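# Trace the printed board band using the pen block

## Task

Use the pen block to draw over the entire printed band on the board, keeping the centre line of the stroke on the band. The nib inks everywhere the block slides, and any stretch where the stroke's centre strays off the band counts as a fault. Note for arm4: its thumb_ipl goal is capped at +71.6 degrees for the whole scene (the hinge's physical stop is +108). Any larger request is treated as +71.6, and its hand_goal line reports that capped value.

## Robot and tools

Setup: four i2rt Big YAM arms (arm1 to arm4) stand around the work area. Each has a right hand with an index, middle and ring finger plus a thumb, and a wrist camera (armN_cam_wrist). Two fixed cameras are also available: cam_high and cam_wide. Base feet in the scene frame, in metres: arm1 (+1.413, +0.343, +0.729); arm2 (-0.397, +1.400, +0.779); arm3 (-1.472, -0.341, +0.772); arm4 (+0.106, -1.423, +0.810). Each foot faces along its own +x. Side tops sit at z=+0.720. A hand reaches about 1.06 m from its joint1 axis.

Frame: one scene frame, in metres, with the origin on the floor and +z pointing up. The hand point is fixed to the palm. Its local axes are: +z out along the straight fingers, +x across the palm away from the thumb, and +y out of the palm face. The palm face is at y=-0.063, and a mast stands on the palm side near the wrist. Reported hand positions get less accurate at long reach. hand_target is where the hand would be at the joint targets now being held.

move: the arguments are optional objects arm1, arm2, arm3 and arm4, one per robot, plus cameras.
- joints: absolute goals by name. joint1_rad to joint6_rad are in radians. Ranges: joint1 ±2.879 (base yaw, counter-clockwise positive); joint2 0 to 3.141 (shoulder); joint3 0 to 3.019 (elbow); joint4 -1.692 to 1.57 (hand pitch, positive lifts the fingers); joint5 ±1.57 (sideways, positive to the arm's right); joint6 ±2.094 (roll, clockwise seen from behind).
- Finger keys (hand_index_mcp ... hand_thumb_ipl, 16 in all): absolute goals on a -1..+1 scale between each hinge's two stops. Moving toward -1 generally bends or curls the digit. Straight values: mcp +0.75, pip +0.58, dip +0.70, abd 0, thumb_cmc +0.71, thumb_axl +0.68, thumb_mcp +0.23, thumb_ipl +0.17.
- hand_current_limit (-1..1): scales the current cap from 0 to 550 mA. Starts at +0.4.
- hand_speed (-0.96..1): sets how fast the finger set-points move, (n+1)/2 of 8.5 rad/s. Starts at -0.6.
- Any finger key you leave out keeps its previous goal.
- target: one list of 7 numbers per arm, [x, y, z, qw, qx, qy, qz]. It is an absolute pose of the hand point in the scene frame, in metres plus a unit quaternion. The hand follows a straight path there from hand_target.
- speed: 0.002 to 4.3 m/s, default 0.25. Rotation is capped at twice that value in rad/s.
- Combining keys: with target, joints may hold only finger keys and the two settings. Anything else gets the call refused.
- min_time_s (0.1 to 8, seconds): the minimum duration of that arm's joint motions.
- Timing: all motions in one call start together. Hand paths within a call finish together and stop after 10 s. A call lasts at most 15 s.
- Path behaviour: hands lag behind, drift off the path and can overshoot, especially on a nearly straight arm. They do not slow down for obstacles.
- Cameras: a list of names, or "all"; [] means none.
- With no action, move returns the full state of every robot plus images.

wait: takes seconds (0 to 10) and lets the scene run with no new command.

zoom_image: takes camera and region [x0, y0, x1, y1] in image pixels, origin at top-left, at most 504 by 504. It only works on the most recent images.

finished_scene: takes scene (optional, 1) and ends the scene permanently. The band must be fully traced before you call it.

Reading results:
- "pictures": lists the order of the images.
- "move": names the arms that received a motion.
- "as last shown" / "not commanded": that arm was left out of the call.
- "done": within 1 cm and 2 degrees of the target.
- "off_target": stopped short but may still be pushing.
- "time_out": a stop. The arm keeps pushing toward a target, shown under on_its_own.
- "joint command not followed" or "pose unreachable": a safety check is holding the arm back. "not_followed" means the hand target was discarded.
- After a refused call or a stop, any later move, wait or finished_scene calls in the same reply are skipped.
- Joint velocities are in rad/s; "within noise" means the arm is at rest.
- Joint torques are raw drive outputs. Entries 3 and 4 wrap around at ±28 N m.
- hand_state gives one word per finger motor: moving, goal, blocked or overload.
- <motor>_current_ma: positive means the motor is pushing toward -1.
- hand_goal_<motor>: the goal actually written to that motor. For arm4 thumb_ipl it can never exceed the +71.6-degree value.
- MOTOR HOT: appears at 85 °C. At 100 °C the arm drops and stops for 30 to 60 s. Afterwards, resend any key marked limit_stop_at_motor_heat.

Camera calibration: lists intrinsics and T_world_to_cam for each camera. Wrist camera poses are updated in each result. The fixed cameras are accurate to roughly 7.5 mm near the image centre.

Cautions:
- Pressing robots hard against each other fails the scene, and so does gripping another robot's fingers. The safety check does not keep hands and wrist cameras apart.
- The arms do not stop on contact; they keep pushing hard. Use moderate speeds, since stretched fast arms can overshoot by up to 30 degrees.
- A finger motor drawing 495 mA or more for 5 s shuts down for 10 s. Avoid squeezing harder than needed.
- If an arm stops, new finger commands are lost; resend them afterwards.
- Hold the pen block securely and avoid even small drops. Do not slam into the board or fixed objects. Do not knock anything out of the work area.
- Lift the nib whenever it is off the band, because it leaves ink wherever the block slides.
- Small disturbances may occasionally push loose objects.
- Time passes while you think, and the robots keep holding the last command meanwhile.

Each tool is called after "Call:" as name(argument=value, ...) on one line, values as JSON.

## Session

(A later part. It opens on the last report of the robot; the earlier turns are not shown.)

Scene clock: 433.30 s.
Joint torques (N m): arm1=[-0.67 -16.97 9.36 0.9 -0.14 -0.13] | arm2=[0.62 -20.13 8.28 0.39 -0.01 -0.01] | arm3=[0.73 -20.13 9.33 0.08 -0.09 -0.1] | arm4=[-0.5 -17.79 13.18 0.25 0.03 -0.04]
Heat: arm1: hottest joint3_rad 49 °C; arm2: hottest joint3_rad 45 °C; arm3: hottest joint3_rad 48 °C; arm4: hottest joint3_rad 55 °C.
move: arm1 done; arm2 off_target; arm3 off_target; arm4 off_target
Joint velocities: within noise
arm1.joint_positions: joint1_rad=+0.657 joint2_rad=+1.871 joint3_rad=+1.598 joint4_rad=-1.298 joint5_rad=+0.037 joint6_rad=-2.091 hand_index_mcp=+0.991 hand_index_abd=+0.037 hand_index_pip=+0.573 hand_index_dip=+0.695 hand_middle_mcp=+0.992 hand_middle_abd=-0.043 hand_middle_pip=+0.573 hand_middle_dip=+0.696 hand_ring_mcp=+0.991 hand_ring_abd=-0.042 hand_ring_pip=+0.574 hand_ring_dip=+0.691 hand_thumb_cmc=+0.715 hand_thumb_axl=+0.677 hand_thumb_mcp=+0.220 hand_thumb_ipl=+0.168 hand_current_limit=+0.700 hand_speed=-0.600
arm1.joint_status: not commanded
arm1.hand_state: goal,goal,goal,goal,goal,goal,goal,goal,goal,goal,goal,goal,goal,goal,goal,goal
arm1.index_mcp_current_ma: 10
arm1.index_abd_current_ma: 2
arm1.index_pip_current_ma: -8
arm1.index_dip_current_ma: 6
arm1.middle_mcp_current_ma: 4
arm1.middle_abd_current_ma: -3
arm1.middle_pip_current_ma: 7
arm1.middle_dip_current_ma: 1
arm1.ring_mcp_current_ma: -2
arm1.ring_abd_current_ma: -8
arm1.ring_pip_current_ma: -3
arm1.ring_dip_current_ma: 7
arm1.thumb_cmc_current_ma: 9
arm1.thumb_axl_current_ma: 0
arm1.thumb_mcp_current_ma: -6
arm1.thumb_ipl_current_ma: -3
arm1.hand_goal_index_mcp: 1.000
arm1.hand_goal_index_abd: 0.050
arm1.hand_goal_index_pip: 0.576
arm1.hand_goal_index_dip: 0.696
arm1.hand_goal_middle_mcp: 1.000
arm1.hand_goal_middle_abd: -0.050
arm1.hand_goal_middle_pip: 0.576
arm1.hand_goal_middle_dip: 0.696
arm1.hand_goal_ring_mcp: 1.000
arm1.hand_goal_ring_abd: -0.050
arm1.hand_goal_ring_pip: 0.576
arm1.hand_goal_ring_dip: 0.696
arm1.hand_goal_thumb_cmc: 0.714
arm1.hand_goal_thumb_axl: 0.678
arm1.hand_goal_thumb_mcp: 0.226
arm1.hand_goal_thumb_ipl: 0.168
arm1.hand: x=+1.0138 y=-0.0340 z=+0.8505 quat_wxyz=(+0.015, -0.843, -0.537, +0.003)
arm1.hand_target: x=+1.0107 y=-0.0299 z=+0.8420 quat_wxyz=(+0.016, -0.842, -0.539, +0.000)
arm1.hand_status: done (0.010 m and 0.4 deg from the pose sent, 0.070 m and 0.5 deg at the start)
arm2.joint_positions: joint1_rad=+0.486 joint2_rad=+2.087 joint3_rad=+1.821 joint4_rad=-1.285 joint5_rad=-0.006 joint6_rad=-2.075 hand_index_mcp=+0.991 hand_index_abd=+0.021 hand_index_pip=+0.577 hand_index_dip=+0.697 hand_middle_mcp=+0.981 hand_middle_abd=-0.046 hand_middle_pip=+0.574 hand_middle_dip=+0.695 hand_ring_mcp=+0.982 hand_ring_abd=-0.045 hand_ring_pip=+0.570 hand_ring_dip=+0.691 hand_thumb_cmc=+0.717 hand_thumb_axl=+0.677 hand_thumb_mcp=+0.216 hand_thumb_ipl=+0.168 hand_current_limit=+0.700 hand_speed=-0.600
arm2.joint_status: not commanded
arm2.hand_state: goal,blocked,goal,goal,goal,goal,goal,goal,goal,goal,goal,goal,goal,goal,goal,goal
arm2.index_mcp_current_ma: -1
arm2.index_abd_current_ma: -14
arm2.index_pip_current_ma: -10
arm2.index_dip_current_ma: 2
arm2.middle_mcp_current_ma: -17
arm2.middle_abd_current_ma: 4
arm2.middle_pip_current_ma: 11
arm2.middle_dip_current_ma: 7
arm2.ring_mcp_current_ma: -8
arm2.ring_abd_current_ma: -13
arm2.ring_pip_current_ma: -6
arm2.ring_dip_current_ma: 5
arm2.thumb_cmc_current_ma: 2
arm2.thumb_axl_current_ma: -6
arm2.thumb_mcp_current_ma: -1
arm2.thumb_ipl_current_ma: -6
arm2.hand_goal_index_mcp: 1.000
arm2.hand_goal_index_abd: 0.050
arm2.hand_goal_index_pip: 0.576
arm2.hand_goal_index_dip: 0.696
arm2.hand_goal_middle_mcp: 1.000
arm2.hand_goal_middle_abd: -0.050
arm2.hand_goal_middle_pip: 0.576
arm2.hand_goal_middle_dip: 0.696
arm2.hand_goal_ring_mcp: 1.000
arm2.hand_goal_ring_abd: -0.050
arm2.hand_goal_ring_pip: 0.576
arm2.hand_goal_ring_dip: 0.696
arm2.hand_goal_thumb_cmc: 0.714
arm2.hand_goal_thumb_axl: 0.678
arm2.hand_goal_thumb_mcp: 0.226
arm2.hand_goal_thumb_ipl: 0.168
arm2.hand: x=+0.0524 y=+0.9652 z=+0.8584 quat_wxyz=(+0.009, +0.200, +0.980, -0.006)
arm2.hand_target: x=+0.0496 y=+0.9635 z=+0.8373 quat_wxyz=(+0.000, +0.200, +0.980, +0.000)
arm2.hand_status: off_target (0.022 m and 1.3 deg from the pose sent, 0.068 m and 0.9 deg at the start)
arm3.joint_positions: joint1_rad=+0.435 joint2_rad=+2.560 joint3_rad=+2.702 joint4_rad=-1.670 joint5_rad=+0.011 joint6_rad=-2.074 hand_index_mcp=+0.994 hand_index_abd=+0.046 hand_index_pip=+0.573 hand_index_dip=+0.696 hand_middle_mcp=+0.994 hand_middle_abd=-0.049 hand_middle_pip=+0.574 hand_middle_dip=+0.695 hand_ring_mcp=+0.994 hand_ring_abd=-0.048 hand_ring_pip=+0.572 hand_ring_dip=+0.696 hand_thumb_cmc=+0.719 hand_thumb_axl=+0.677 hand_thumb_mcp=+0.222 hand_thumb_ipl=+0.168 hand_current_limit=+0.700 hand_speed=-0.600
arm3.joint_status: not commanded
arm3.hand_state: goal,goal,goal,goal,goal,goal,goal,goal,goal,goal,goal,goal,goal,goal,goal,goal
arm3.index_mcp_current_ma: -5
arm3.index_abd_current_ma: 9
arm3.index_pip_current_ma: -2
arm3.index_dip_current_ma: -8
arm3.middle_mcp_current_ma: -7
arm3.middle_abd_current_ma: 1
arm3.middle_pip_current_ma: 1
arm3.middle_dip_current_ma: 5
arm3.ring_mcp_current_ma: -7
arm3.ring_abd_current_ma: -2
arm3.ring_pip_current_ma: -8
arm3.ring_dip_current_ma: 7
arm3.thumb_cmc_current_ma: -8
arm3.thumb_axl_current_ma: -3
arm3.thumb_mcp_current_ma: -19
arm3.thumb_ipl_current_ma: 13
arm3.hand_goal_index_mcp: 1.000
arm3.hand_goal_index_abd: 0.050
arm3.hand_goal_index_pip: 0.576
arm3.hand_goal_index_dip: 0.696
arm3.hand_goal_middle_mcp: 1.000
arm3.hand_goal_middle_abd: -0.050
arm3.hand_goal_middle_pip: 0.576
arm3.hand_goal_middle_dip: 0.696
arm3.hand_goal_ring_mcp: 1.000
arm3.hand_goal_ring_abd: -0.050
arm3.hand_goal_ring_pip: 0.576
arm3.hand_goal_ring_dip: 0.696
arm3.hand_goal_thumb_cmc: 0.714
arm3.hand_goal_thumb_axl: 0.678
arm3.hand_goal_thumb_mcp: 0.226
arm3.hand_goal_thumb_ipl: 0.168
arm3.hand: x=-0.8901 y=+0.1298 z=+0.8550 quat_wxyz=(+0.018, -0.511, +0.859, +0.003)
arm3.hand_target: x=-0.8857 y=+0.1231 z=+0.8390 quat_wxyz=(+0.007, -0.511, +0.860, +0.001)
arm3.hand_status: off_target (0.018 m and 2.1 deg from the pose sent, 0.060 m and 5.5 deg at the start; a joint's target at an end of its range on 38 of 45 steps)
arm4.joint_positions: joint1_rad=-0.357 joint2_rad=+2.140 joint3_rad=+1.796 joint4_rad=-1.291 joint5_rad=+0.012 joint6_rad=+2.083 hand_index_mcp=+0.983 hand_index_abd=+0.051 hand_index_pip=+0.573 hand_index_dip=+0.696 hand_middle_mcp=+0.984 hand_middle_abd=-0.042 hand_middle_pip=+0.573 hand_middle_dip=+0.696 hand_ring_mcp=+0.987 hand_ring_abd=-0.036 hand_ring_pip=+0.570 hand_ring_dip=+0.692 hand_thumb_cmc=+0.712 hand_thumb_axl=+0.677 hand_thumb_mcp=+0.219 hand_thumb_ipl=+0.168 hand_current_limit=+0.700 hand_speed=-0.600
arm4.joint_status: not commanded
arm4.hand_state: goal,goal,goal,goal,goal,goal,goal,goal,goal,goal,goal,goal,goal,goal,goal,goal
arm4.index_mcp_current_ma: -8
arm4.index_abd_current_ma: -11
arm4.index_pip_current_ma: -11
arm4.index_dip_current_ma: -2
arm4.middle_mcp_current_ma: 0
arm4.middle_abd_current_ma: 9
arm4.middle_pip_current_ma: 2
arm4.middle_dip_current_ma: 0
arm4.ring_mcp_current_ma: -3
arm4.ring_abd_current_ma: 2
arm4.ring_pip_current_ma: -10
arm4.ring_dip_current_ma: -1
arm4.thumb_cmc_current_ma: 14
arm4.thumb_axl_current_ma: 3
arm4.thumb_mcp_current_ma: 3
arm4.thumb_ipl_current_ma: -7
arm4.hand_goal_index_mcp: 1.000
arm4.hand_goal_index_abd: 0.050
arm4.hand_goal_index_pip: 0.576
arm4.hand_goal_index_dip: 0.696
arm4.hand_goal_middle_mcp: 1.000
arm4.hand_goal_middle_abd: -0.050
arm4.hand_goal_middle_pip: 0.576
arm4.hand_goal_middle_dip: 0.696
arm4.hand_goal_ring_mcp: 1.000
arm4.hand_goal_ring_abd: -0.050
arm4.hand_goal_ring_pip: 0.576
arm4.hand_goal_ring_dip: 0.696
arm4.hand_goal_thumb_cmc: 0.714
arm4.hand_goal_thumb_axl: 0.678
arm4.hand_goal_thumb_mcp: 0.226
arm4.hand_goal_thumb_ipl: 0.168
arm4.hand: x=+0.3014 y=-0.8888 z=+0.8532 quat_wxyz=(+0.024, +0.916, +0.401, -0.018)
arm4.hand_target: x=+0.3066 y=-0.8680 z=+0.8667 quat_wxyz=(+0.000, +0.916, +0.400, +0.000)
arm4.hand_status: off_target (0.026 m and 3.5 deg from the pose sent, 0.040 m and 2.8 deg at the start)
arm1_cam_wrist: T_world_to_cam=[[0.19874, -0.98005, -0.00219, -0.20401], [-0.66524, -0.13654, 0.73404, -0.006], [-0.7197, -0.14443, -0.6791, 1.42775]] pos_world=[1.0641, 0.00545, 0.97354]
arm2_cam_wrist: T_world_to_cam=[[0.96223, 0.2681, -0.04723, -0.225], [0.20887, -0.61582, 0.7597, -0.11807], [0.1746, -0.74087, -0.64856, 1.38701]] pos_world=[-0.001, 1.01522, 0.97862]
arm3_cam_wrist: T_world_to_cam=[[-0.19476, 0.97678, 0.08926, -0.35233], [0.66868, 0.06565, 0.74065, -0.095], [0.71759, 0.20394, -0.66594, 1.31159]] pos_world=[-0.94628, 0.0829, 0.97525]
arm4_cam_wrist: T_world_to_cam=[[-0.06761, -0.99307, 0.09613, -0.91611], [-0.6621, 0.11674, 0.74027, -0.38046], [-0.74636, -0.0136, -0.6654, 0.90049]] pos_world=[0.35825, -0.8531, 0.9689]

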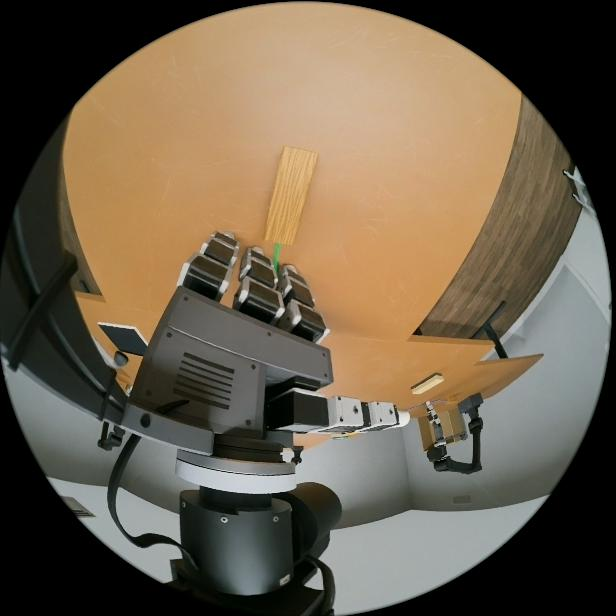

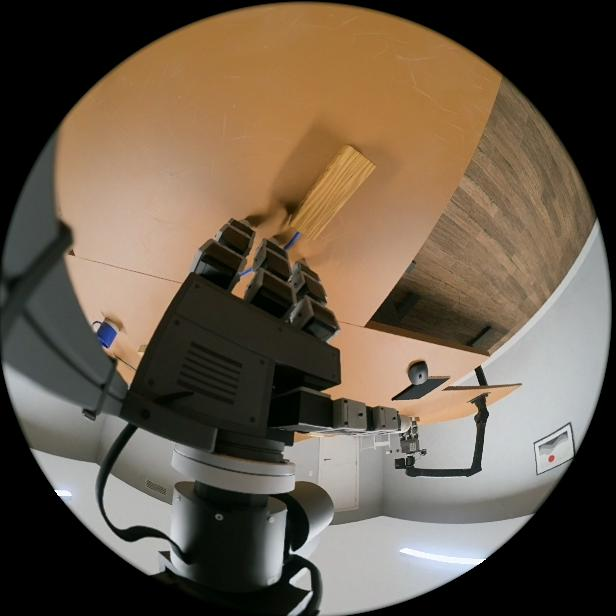

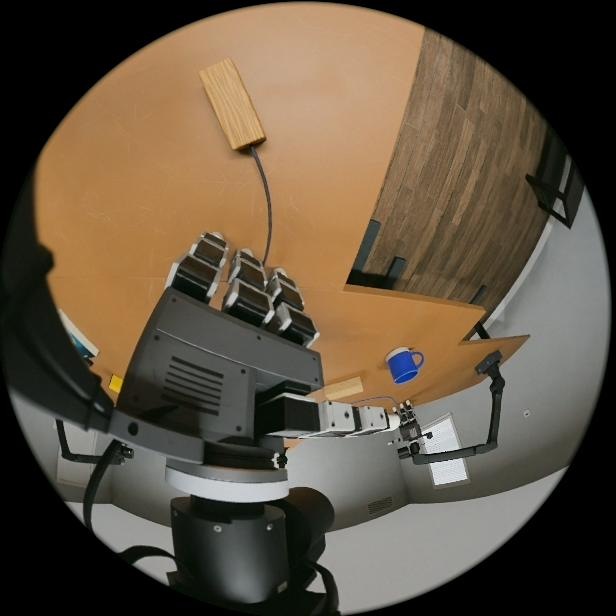

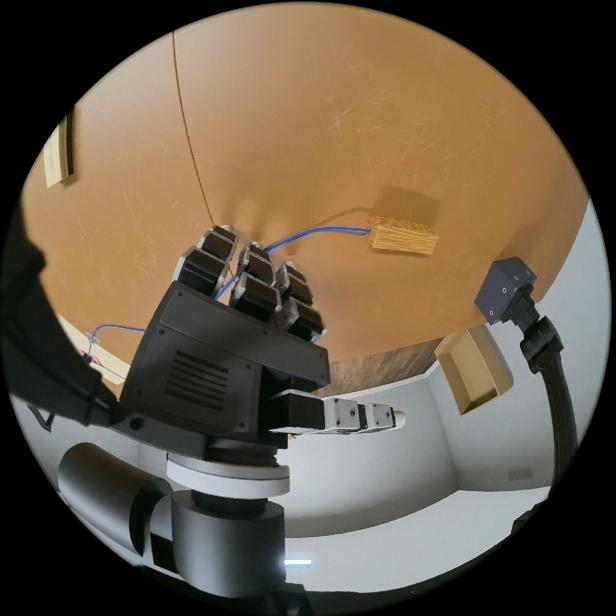

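Call:
move(arm1={"target": [1.031, -0.029, 0.842, 0.016, -0.842, -0.539, 0], "speed": 0.06}, arm2={"target": [0.0560, 0.979, 0.848, 0, 0.2, 0.98, 0], "speed": 0.06}, arm3={"target": [-0.887, 0.1225, 0.829, 0.0, -0.512, 0.858, 0], "speed": 0.06}, arm4={"target": [0.313, -0.8605, 0.854, 0, 0.916, 0.40, 0], "speed": 0.06}, cameras=["arm1_cam_wrist", "arm2_cam_wrist", "arm3_cam_wrist", "arm4_cam_wrist", "cam_high"])

Call:
zoom_image(camera="arm1_cam_wrist", region=[220, 200, 340, 300])

Call:
zoom_image(camera="arm2_cam_wrist", region=[220, 200, 340, 300])

Call:
zoom_image(camera="arm3_cam_wrist", region=[190, 200, 310, 300])

Call:
zoom_image(camera="arm4_cam_wrist", region=[190, 200, 310, 300])

Scene clock: 507.00 s.
Joint torques (N m): arm1=[0.56 -17.55 8.25 0.61 -0.13 0.08] | arm2=[1.85 -22.07 7.69 0.08 -0.1 0.21] | arm3=[0.85 -19.84 8.13 0.4 -0.02 -0.12] | arm4=[-0.97 -16.85 12.96 0.43 0.02 -0.11]
Heat: arm1: hottest joint3_rad 44 °C; arm2: hottest joint3_rad 44 °C; arm3: hottest joint3_rad 48 °C; arm4: hottest joint3_rad 56 °C.
move: arm1 done; arm2 off_target; arm3 off_target; arm4 off_target
Joint velocities: within noise
arm1.joint_positions: joint1_rad=+0.660 joint2_rad=+1.842 joint3_rad=+1.547 joint4_rad=-1.269 joint5_rad=+0.037 joint6_rad=-2.091 hand_index_mcp=+1.000 hand_index_abd=+0.086 hand_index_pip=+0.595 hand_index_dip=+0.704 hand_middle_mcp=+0.992 hand_middle_abd=-0.043 hand_middle_pip=+0.573 hand_middle_dip=+0.696 hand_ring_mcp=+0.991 hand_ring_abd=-0.042 hand_ring_pip=+0.574 hand_ring_dip=+0.691 hand_thumb_cmc=+0.715 hand_thumb_axl=+0.677 hand_thumb_mcp=+0.220 hand_thumb_ipl=+0.168 hand_current_limit=+0.700 hand_speed=-0.600
arm1.joint_status: not commanded
arm1.hand_state: goal,blocked,goal,goal,goal,goal,goal,goal,goal,goal,goal,goal,goal,goal,goal,goal
arm1.index_mcp_current_ma: 4
arm1.index_abd_current_ma: 3
arm1.index_pip_current_ma: -7
arm1.index_dip_current_ma: 9
arm1.middle_mcp_current_ma: 12
arm1.middle_abd_current_ma: -5
arm1.middle_pip_current_ma: 7
arm1.middle_dip_current_ma: 3
arm1.ring_mcp_current_ma: 1
arm1.ring_abd_current_ma: -8
arm1.ring_pip_current_ma: 3
arm1.ring_dip_current_ma: 8
arm1.thumb_cmc_current_ma: 10
arm1.thumb_axl_current_ma: 1
arm1.thumb_mcp_current_ma: -8
arm1.thumb_ipl_current_ma: 1
arm1.hand_goal_index_mcp: 1.000
arm1.hand_goal_index_abd: 0.050
arm1.hand_goal_index_pip: 0.576
arm1.hand_goal_index_dip: 0.696
arm1.hand_goal_middle_mcp: 1.000
arm1.hand_goal_middle_abd: -0.050
arm1.hand_goal_middle_pip: 0.576
arm1.hand_goal_middle_dip: 0.696
arm1.hand_goal_ring_mcp: 1.000
arm1.hand_goal_ring_abd: -0.050
arm1.hand_goal_ring_pip: 0.576
arm1.hand_goal_ring_dip: 0.696
arm1.hand_goal_thumb_cmc: 0.714
arm1.hand_goal_thumb_axl: 0.678
arm1.hand_goal_thumb_mcp: 0.226
arm1.hand_goal_thumb_ipl: 0.168
arm1.hand: x=+1.0235 y=-0.0289 z=+0.8473 quat_wxyz=(+0.015, -0.842, -0.538, +0.007)
arm1.hand_target: x=+1.0310 y=-0.0289 z=+0.8420 quat_wxyz=(+0.016, -0.842, -0.539, +0.000)
arm1.hand_status: done (0.009 m and 0.8 deg from the pose sent, 0.020 m and 0.4 deg at the start)
arm2.joint_positions: joint1_rad=+0.495 joint2_rad=+2.079 joint3_rad=+1.805 joint4_rad=-1.285 joint5_rad=-0.003 joint6_rad=-2.069 hand_index_mcp=+1.000 hand_index_abd=+0.057 hand_index_pip=+0.598 hand_index_dip=+0.705 hand_middle_mcp=+0.988 hand_middle_abd=-0.045 hand_middle_pip=+0.577 hand_middle_dip=+0.696 hand_ring_mcp=+0.982 hand_ring_abd=-0.045 hand_ring_pip=+0.570 hand_ring_dip=+0.691 hand_thumb_cmc=+0.717 hand_thumb_axl=+0.677 hand_thumb_mcp=+0.216 hand_thumb_ipl=+0.168 hand_current_limit=+0.700 hand_speed=-0.600
arm2.joint_status: not commanded
arm2.hand_state: goal,goal,blocked,goal,goal,goal,goal,goal,goal,goal,goal,goal,goal,goal,goal,goal
arm2.index_mcp_current_ma: 8
arm2.index_abd_current_ma: -17
arm2.index_pip_current_ma: 16
arm2.index_dip_current_ma: 13
arm2.middle_mcp_current_ma: -21
arm2.middle_abd_current_ma: 13
arm2.middle_pip_current_ma: -4
arm2.middle_dip_current_ma: -10
arm2.ring_mcp_current_ma: -17
arm2.ring_abd_current_ma: -21
arm2.ring_pip_current_ma: -10
arm2.ring_dip_current_ma: 18
arm2.thumb_cmc_current_ma: -4
arm2.thumb_axl_current_ma: -2
arm2.thumb_mcp_current_ma: 1
arm2.thumb_ipl_current_ma: -4
arm2.hand_goal_index_mcp: 1.000
arm2.hand_goal_index_abd: 0.050
arm2.hand_goal_index_pip: 0.576
arm2.hand_goal_index_dip: 0.696
arm2.hand_goal_middle_mcp: 1.000
arm2.hand_goal_middle_abd: -0.050
arm2.hand_goal_middle_pip: 0.576
arm2.hand_goal_middle_dip: 0.696
arm2.hand_goal_ring_mcp: 1.000
arm2.hand_goal_ring_abd: -0.050
arm2.hand_goal_ring_pip: 0.576
arm2.hand_goal_ring_dip: 0.696
arm2.hand_goal_thumb_cmc: 0.714
arm2.hand_goal_thumb_axl: 0.678
arm2.hand_goal_thumb_mcp: 0.226
arm2.hand_goal_thumb_ipl: 0.168
arm2.hand: x=+0.0531 y=+0.9724 z=+0.8574 quat_wxyz=(+0.006, +0.199, +0.980, -0.005)
arm2.hand_target: x=+0.0558 y=+0.9790 z=+0.8482 quat_wxyz=(+0.000, +0.200, +0.980, +0.000)
arm2.hand_status: off_target (0.012 m and 0.9 deg from the pose sent, 0.018 m and 1.3 deg at the start)
arm3.joint_positions: joint1_rad=+0.435 joint2_rad=+2.560 joint3_rad=+2.702 joint4_rad=-1.670 joint5_rad=+0.011 joint6_rad=-2.074 hand_index_mcp=+0.994 hand_index_abd=+0.046 hand_index_pip=+0.573 hand_index_dip=+0.696 hand_middle_mcp=+0.994 hand_middle_abd=-0.049 hand_middle_pip=+0.574 hand_middle_dip=+0.695 hand_ring_mcp=+0.994 hand_ring_abd=-0.048 hand_ring_pip=+0.572 hand_ring_dip=+0.696 hand_thumb_cmc=+0.719 hand_thumb_axl=+0.677 hand_thumb_mcp=+0.222 hand_thumb_ipl=+0.168 hand_current_limit=+0.700 hand_speed=-0.600
arm3.joint_status: not commanded
arm3.hand_state: goal,goal,goal,goal,goal,goal,goal,goal,goal,goal,goal,goal,goal,goal,goal,goal
arm3.index_mcp_current_ma: -9
arm3.index_abd_current_ma: 8
arm3.index_pip_current_ma: -6
arm3.index_dip_current_ma: -21
arm3.middle_mcp_current_ma: -14
arm3.middle_abd_current_ma: 13
arm3.middle_pip_current_ma: 11
arm3.middle_dip_current_ma: 5
arm3.ring_mcp_current_ma: -6
arm3.ring_abd_current_ma: 2
arm3.ring_pip_current_ma: -3
arm3.ring_dip_current_ma: 8
arm3.thumb_cmc_current_ma: -12
arm3.thumb_axl_current_ma: -2
arm3.thumb_mcp_current_ma: -16
arm3.thumb_ipl_current_ma: 10
arm3.hand_goal_index_mcp: 1.000
arm3.hand_goal_index_abd: 0.050
arm3.hand_goal_index_pip: 0.576
arm3.hand_goal_index_dip: 0.696
arm3.hand_goal_middle_mcp: 1.000
arm3.hand_goal_middle_abd: -0.050
arm3.hand_goal_middle_pip: 0.576
arm3.hand_goal_middle_dip: 0.696
arm3.hand_goal_ring_mcp: 1.000
arm3.hand_goal_ring_abd: -0.050
arm3.hand_goal_ring_pip: 0.576
arm3.hand_goal_ring_dip: 0.696
arm3.hand_goal_thumb_cmc: 0.714
arm3.hand_goal_thumb_axl: 0.678
arm3.hand_goal_thumb_mcp: 0.226
arm3.hand_goal_thumb_ipl: 0.168
arm3.hand: x=-0.8901 y=+0.1298 z=+0.8550 quat_wxyz=(+0.018, -0.511, +0.859, +0.003)
arm3.hand_target: x=-0.8876 y=+0.1222 z=+0.8294 quat_wxyz=(+0.000, -0.512, +0.859, +0.000)
arm3.hand_status: off_target (0.027 m and 2.1 deg from the pose sent, 0.027 m and 2.1 deg at the start)
arm4.joint_positions: joint1_rad=-0.358 joint2_rad=+2.158 joint3_rad=+1.822 joint4_rad=-1.285 joint5_rad=+0.013 joint6_rad=+2.083 hand_index_mcp=+0.983 hand_index_abd=+0.051 hand_index_pip=+0.573 hand_index_dip=+0.696 hand_middle_mcp=+0.984 hand_middle_abd=-0.041 hand_middle_pip=+0.573 hand_middle_dip=+0.696 hand_ring_mcp=+0.979 hand_ring_abd=+0.004 hand_ring_pip=+0.570 hand_ring_dip=+0.692 hand_thumb_cmc=+0.712 hand_thumb_axl=+0.677 hand_thumb_mcp=+0.219 hand_thumb_ipl=+0.168 hand_current_limit=+0.700 hand_speed=-0.600
arm4.joint_status: not commanded
arm4.hand_state: goal,goal,goal,goal,goal,goal,goal,goal,blocked,blocked,goal,goal,goal,goal,goal,goal
arm4.index_mcp_current_ma: -13
arm4.index_abd_current_ma: -8
arm4.index_pip_current_ma: -3
arm4.index_dip_current_ma: 1
arm4.middle_mcp_current_ma: -14
arm4.middle_abd_current_ma: 12
arm4.middle_pip_current_ma: -4
arm4.middle_dip_current_ma: -1
arm4.ring_mcp_current_ma: -14
arm4.ring_abd_current_ma: 30
arm4.ring_pip_current_ma: -2
arm4.ring_dip_current_ma: -7
arm4.thumb_cmc_current_ma: 9
arm4.thumb_axl_current_ma: 5
arm4.thumb_mcp_current_ma: 9
arm4.thumb_ipl_current_ma: -8
arm4.hand_goal_index_mcp: 1.000
arm4.hand_goal_index_abd: 0.050
arm4.hand_goal_index_pip: 0.576
arm4.hand_goal_index_dip: 0.696
arm4.hand_goal_middle_mcp: 1.000
arm4.hand_goal_middle_abd: -0.050
arm4.hand_goal_middle_pip: 0.576
arm4.hand_goal_middle_dip: 0.696
arm4.hand_goal_ring_mcp: 1.000
arm4.hand_goal_ring_abd: -0.050
arm4.hand_goal_ring_pip: 0.576
arm4.hand_goal_ring_dip: 0.696
arm4.hand_goal_thumb_cmc: 0.714
arm4.hand_goal_thumb_axl: 0.678
arm4.hand_goal_thumb_mcp: 0.226
arm4.hand_goal_thumb_ipl: 0.168
arm4.hand: x=+0.3039 y=-0.8797 z=+0.8502 quat_wxyz=(+0.019, +0.916, +0.401, -0.014)
arm4.hand_target: x=+0.3129 y=-0.8613 z=+0.8545 quat_wxyz=(+0.000, +0.916, +0.400, +0.000)
arm4.hand_status: off_target (0.022 m and 2.7 deg from the pose sent, 0.031 m and 3.5 deg at the start)
arm1_cam_wrist: T_world_to_cam=[[0.20134, -0.97952, 0.00058, -0.20596], [-0.66077, -0.13538, 0.73828, -0.00466], [-0.72308, -0.14903, -0.67449, 1.43278]] pos_world=[1.0744, 0.01115, 0.96996]
arm2_cam_wrist: T_world_to_cam=[[0.9612, 0.27082, -0.05252, -0.22574], [0.21558, -0.61861, 0.75554, -0.10711], [0.17213, -0.73755, -0.65299, 1.39235]] pos_world=[0.00041, 1.0218, 0.97826]
arm3_cam_wrist: T_world_to_cam=[[-0.19476, 0.97678, 0.08926, -0.35233], [0.66868, 0.06565, 0.74065, -0.095], [0.71759, 0.20394, -0.66594, 1.31159]] pos_world=[-0.94628, 0.0829, 0.97525]
arm4_cam_wrist: T_world_to_cam=[[-0.06854, -0.99421, 0.08277, -0.89601], [-0.66498, 0.10737, 0.73911, -0.384], [-0.74371, -0.00438, -0.66848, 0.91031]] pos_world=[0.36025, -0.8456, 0.96651]

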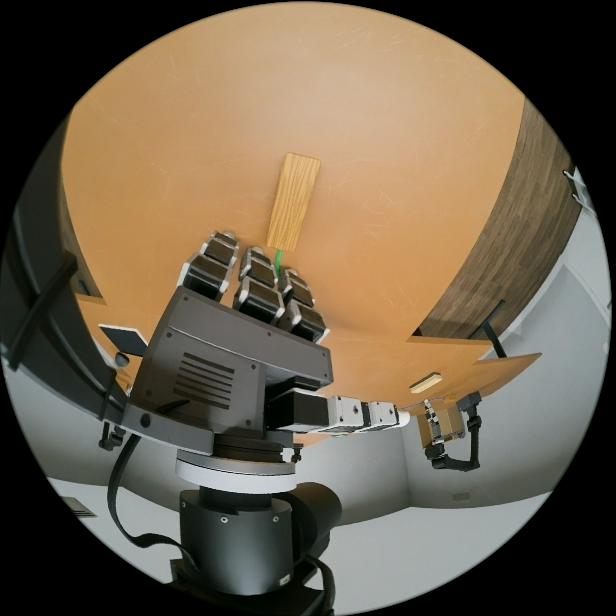

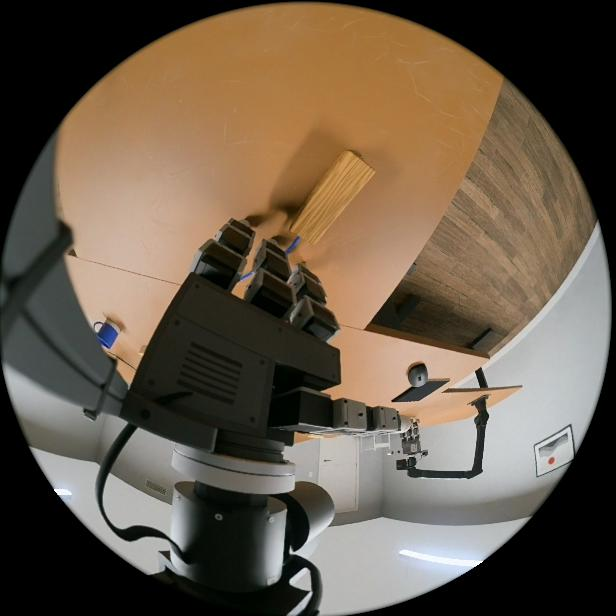

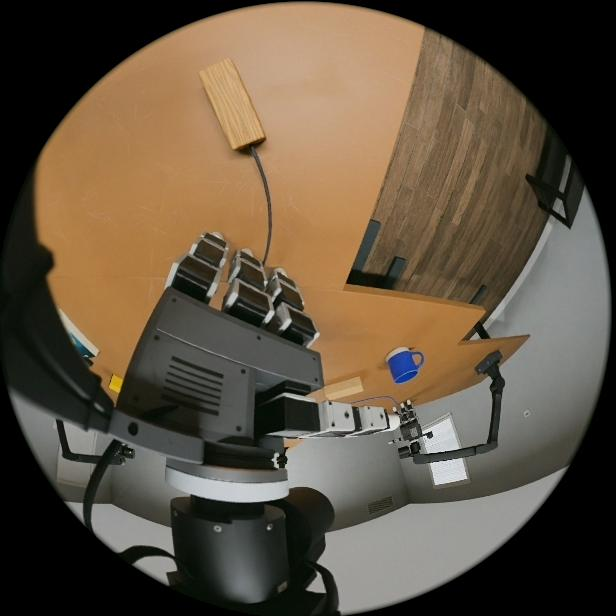

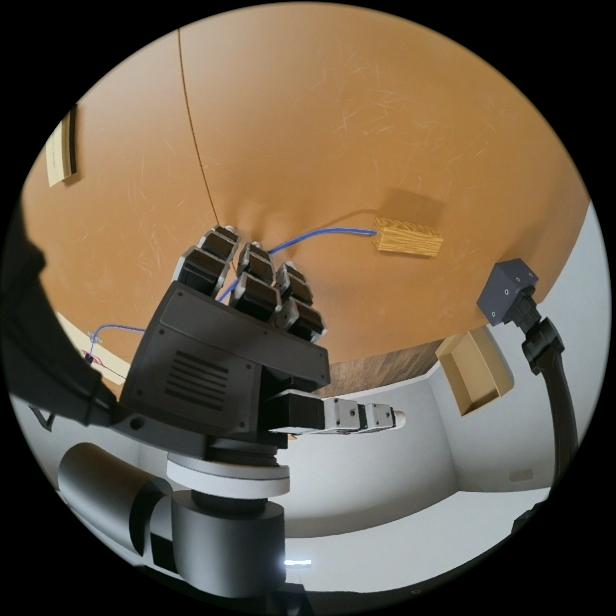

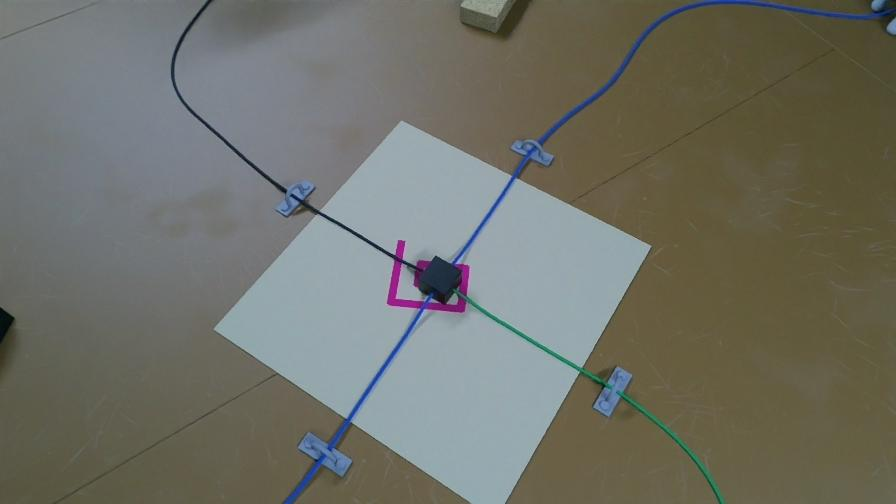

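Scaled by 4.200 from the camera's image (finer frame: 880x880).

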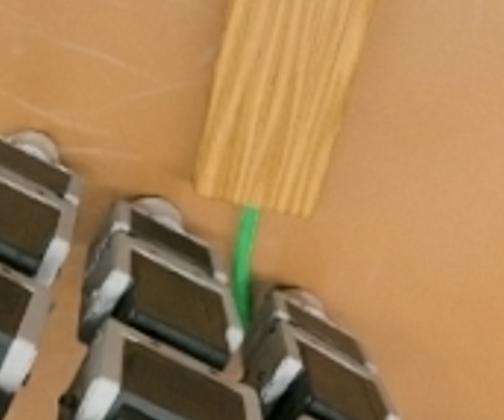

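Scaled by 4.200 from the camera's image (finer frame: 880x880).

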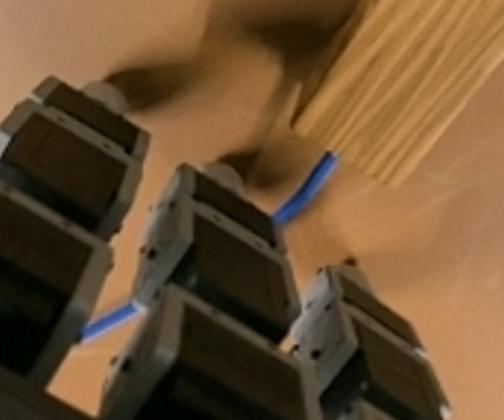

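Scaled by 4.200 from the camera's image (finer frame: 880x880).

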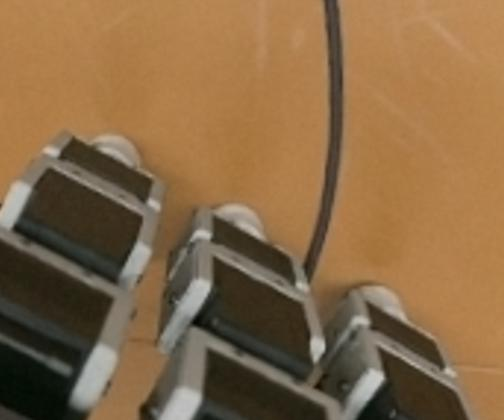

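Scaled by 4.200 from the camera's image (finer frame: 880x880).

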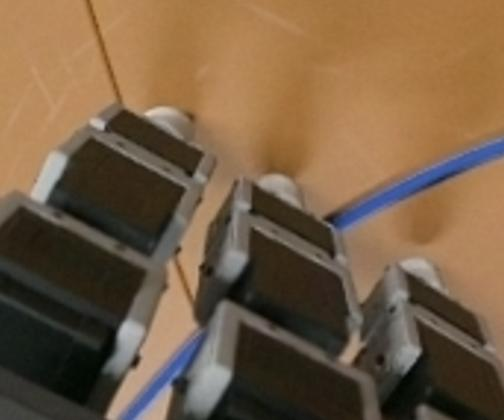

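Call:
move(arm3={"target": [-0.946, 0.116, 0.840, 0.0, -0.521, 0.853, 0], "speed": 0.1, "joints": {"hand_index_abd": 0.03, "hand_middle_abd": -0.02, "hand_ring_abd": -0.03}}, arm4={"target": [0.3106, -0.943, 0.862, 0, 0.921, 0.389, 0], "speed": 0.1, "joints": {"hand_index_abd": 0.03, "hand_middle_abd": -0.02, "hand_ring_abd": -0.03}}, cameras=["arm3_cam_wrist", "arm4_cam_wrist"])

Call:
zoom_image(camera="arm3_cam_wrist", region=[190, 150, 310, 300])

Call:
zoom_image(camera="arm4_cam_wrist", region=[190, 170, 340, 300])

Scene clock: 571.23 s.
Joint torques (N m): arm1=[0.44 -17.67 8.27 0.61 -0.13 0.08] | arm2=[1.9 -22.07 7.68 0.09 -0.1 0.18] | arm3=[2.9 -20.48 6.61 0.65 -0.23 0.04] | arm4=[-0.97 -17.85 8.38 0.34 0.03 -0.16]
Heat: arm1: hottest joint3_rad 43 °C; arm2: hottest joint2_rad 44 °C; arm3: hottest joint3_rad 47 °C; arm4: hottest joint3_rad 63 °C.
move: arm3 off_target; arm4 off_target
Joint velocities: within noise
arm1, arm2: as last shown
arm1.index_abd_current_ma: 4
arm1.index_pip_current_ma: -8
arm1.index_dip_current_ma: 7
arm1.middle_abd_current_ma: -10
arm1.middle_pip_current_ma: 6
arm1.middle_dip_current_ma: -1
arm1.ring_mcp_current_ma: -2
arm1.ring_pip_current_ma: -4
arm1.ring_dip_current_ma: 6
arm1.thumb_cmc_current_ma: 11
arm1.thumb_axl_current_ma: -1
arm1.thumb_mcp_current_ma: -11
arm1.thumb_ipl_current_ma: 4
arm2.index_mcp_current_ma: 1
arm2.index_abd_current_ma: 10
arm2.index_pip_current_ma: 4
arm2.index_dip_current_ma: 7
arm2.middle_mcp_current_ma: -1
arm2.middle_abd_current_ma: -9
arm2.middle_pip_current_ma: 1
arm2.middle_dip_current_ma: -18
arm2.ring_mcp_current_ma: -2
arm2.ring_abd_current_ma: 4
arm2.ring_dip_current_ma: 8
arm2.thumb_cmc_current_ma: 12
arm2.thumb_axl_current_ma: 15
arm2.thumb_mcp_current_ma: 10
arm2.thumb_ipl_current_ma: -1
arm3.joint_positions: joint1_rad=+0.451 joint2_rad=+2.321 joint3_rad=+2.233 joint4_rad=-1.466 joint5_rad=+0.017 joint6_rad=-2.076 hand_index_mcp=+1.000 hand_index_abd=+0.041 hand_index_pip=+0.589 hand_index_dip=+0.704 hand_middle_mcp=+1.000 hand_middle_abd=-0.008 hand_middle_pip=+0.585 hand_middle_dip=+0.700 hand_ring_mcp=+0.997 hand_ring_abd=-0.020 hand_ring_pip=+0.580 hand_ring_dip=+0.702 hand_thumb_cmc=+0.719 hand_thumb_axl=+0.677 hand_thumb_mcp=+0.221 hand_thumb_ipl=+0.168 hand_current_limit=+0.700 hand_speed=-0.600
arm3.joint_status: all done
arm3.hand_state: goal,goal,goal,goal,goal,goal,goal,goal,goal,goal,goal,goal,goal,goal,goal,goal
arm3.index_mcp_current_ma: -1
arm3.index_abd_current_ma: 3
arm3.index_pip_current_ma: -3
arm3.index_dip_current_ma: -8
arm3.middle_mcp_current_ma: -10
arm3.middle_abd_current_ma: 20
arm3.middle_pip_current_ma: 2
arm3.middle_dip_current_ma: -1
arm3.ring_mcp_current_ma: -18
arm3.ring_abd_current_ma: -7
arm3.ring_pip_current_ma: -5
arm3.ring_dip_current_ma: -4
arm3.thumb_cmc_current_ma: 1
arm3.thumb_axl_current_ma: 2
arm3.thumb_mcp_current_ma: -11
arm3.thumb_ipl_current_ma: 2
arm3.hand_goal_index_mcp: 1.000
arm3.hand_goal_index_abd: 0.030
arm3.hand_goal_index_pip: 0.576
arm3.hand_goal_index_dip: 0.696
arm3.hand_goal_middle_mcp: 1.000
arm3.hand_goal_middle_abd: -0.020
arm3.hand_goal_middle_pip: 0.576
arm3.hand_goal_middle_dip: 0.696
arm3.hand_goal_ring_mcp: 1.000
arm3.hand_goal_ring_abd: -0.030
arm3.hand_goal_ring_pip: 0.576
arm3.hand_goal_ring_dip: 0.696
arm3.hand_goal_thumb_cmc: 0.714
arm3.hand_goal_thumb_axl: 0.678
arm3.hand_goal_thumb_mcp: 0.226
arm3.hand_goal_thumb_ipl: 0.168
arm3.hand: x=-0.9387 y=+0.1099 z=+0.8472 quat_wxyz=(+0.005, -0.519, +0.855, -0.001)
arm3.hand_target: x=-0.9460 y=+0.1159 z=+0.8400 quat_wxyz=(+0.000, -0.521, +0.853, +0.000)
arm3.hand_status: off_target (0.012 m and 0.6 deg from the pose sent, 0.059 m and 2.4 deg at the start)
arm4.joint_positions: joint1_rad=-0.391 joint2_rad=+1.992 joint3_rad=+1.547 joint4_rad=-1.165 joint5_rad=+0.013 joint6_rad=+2.082 hand_index_mcp=+0.983 hand_index_abd=+0.043 hand_index_pip=+0.573 hand_index_dip=+0.696 hand_middle_mcp=+0.984 hand_middle_abd=-0.030 hand_middle_pip=+0.573 hand_middle_dip=+0.696 hand_ring_mcp=+0.995 hand_ring_abd=-0.039 hand_ring_pip=+0.578 hand_ring_dip=+0.700 hand_thumb_cmc=+0.712 hand_thumb_axl=+0.677 hand_thumb_mcp=+0.219 hand_thumb_ipl=+0.168 hand_current_limit=+0.700 hand_speed=-0.600
arm4.joint_status: all done
arm4.hand_state: goal,goal,goal,goal,goal,goal,goal,goal,goal,goal,goal,goal,goal,goal,goal,goal
arm4.index_mcp_current_ma: -9
arm4.index_abd_current_ma: 10
arm4.index_pip_current_ma: -4
arm4.index_dip_current_ma: -7
arm4.middle_mcp_current_ma: -9
arm4.middle_abd_current_ma: -11
arm4.middle_pip_current_ma: 16
arm4.middle_dip_current_ma: 14
arm4.ring_mcp_current_ma: 4
arm4.ring_abd_current_ma: 0
arm4.ring_pip_current_ma: -9
arm4.ring_dip_current_ma: -8
arm4.thumb_cmc_current_ma: 3
arm4.thumb_axl_current_ma: 0
arm4.thumb_mcp_current_ma: 5
arm4.thumb_ipl_current_ma: 3
arm4.hand_goal_index_mcp: 1.000
arm4.hand_goal_index_abd: 0.030
arm4.hand_goal_index_pip: 0.576
arm4.hand_goal_index_dip: 0.696
arm4.hand_goal_middle_mcp: 1.000
arm4.hand_goal_middle_abd: -0.020
arm4.hand_goal_middle_pip: 0.576
arm4.hand_goal_middle_dip: 0.696
arm4.hand_goal_ring_mcp: 1.000
arm4.hand_goal_ring_abd: -0.030
arm4.hand_goal_ring_pip: 0.576
arm4.hand_goal_ring_dip: 0.696
arm4.hand_goal_thumb_cmc: 0.714
arm4.hand_goal_thumb_axl: 0.678
arm4.hand_goal_thumb_mcp: 0.226
arm4.hand_goal_thumb_ipl: 0.168
arm4.hand: x=+0.3051 y=-0.9469 z=+0.8506 quat_wxyz=(+0.015, +0.922, +0.386, -0.011)
arm4.hand_target: x=+0.3106 y=-0.9432 z=+0.8621 quat_wxyz=(+0.000, +0.921, +0.389, +0.000)
arm4.hand_status: off_target (0.013 m and 2.1 deg from the pose sent, 0.065 m and 3.1 deg at the start)
arm3_cam_wrist: T_world_to_cam=[[-0.20989, 0.97491, 0.0741, -0.34287], [0.68096, 0.09138, 0.72659, -0.03484], [0.7016, 0.20296, -0.68306, 1.34487]] pos_world=[-0.9918, 0.0645, 0.96934]
arm4_cam_wrist: T_world_to_cam=[[-0.10065, -0.99229, 0.07229, -0.94222], [-0.66312, 0.12107, 0.73865, -0.36346], [-0.74171, 0.02641, -0.6702, 0.94126]] pos_world=[0.3623, -0.91581, 0.96741]

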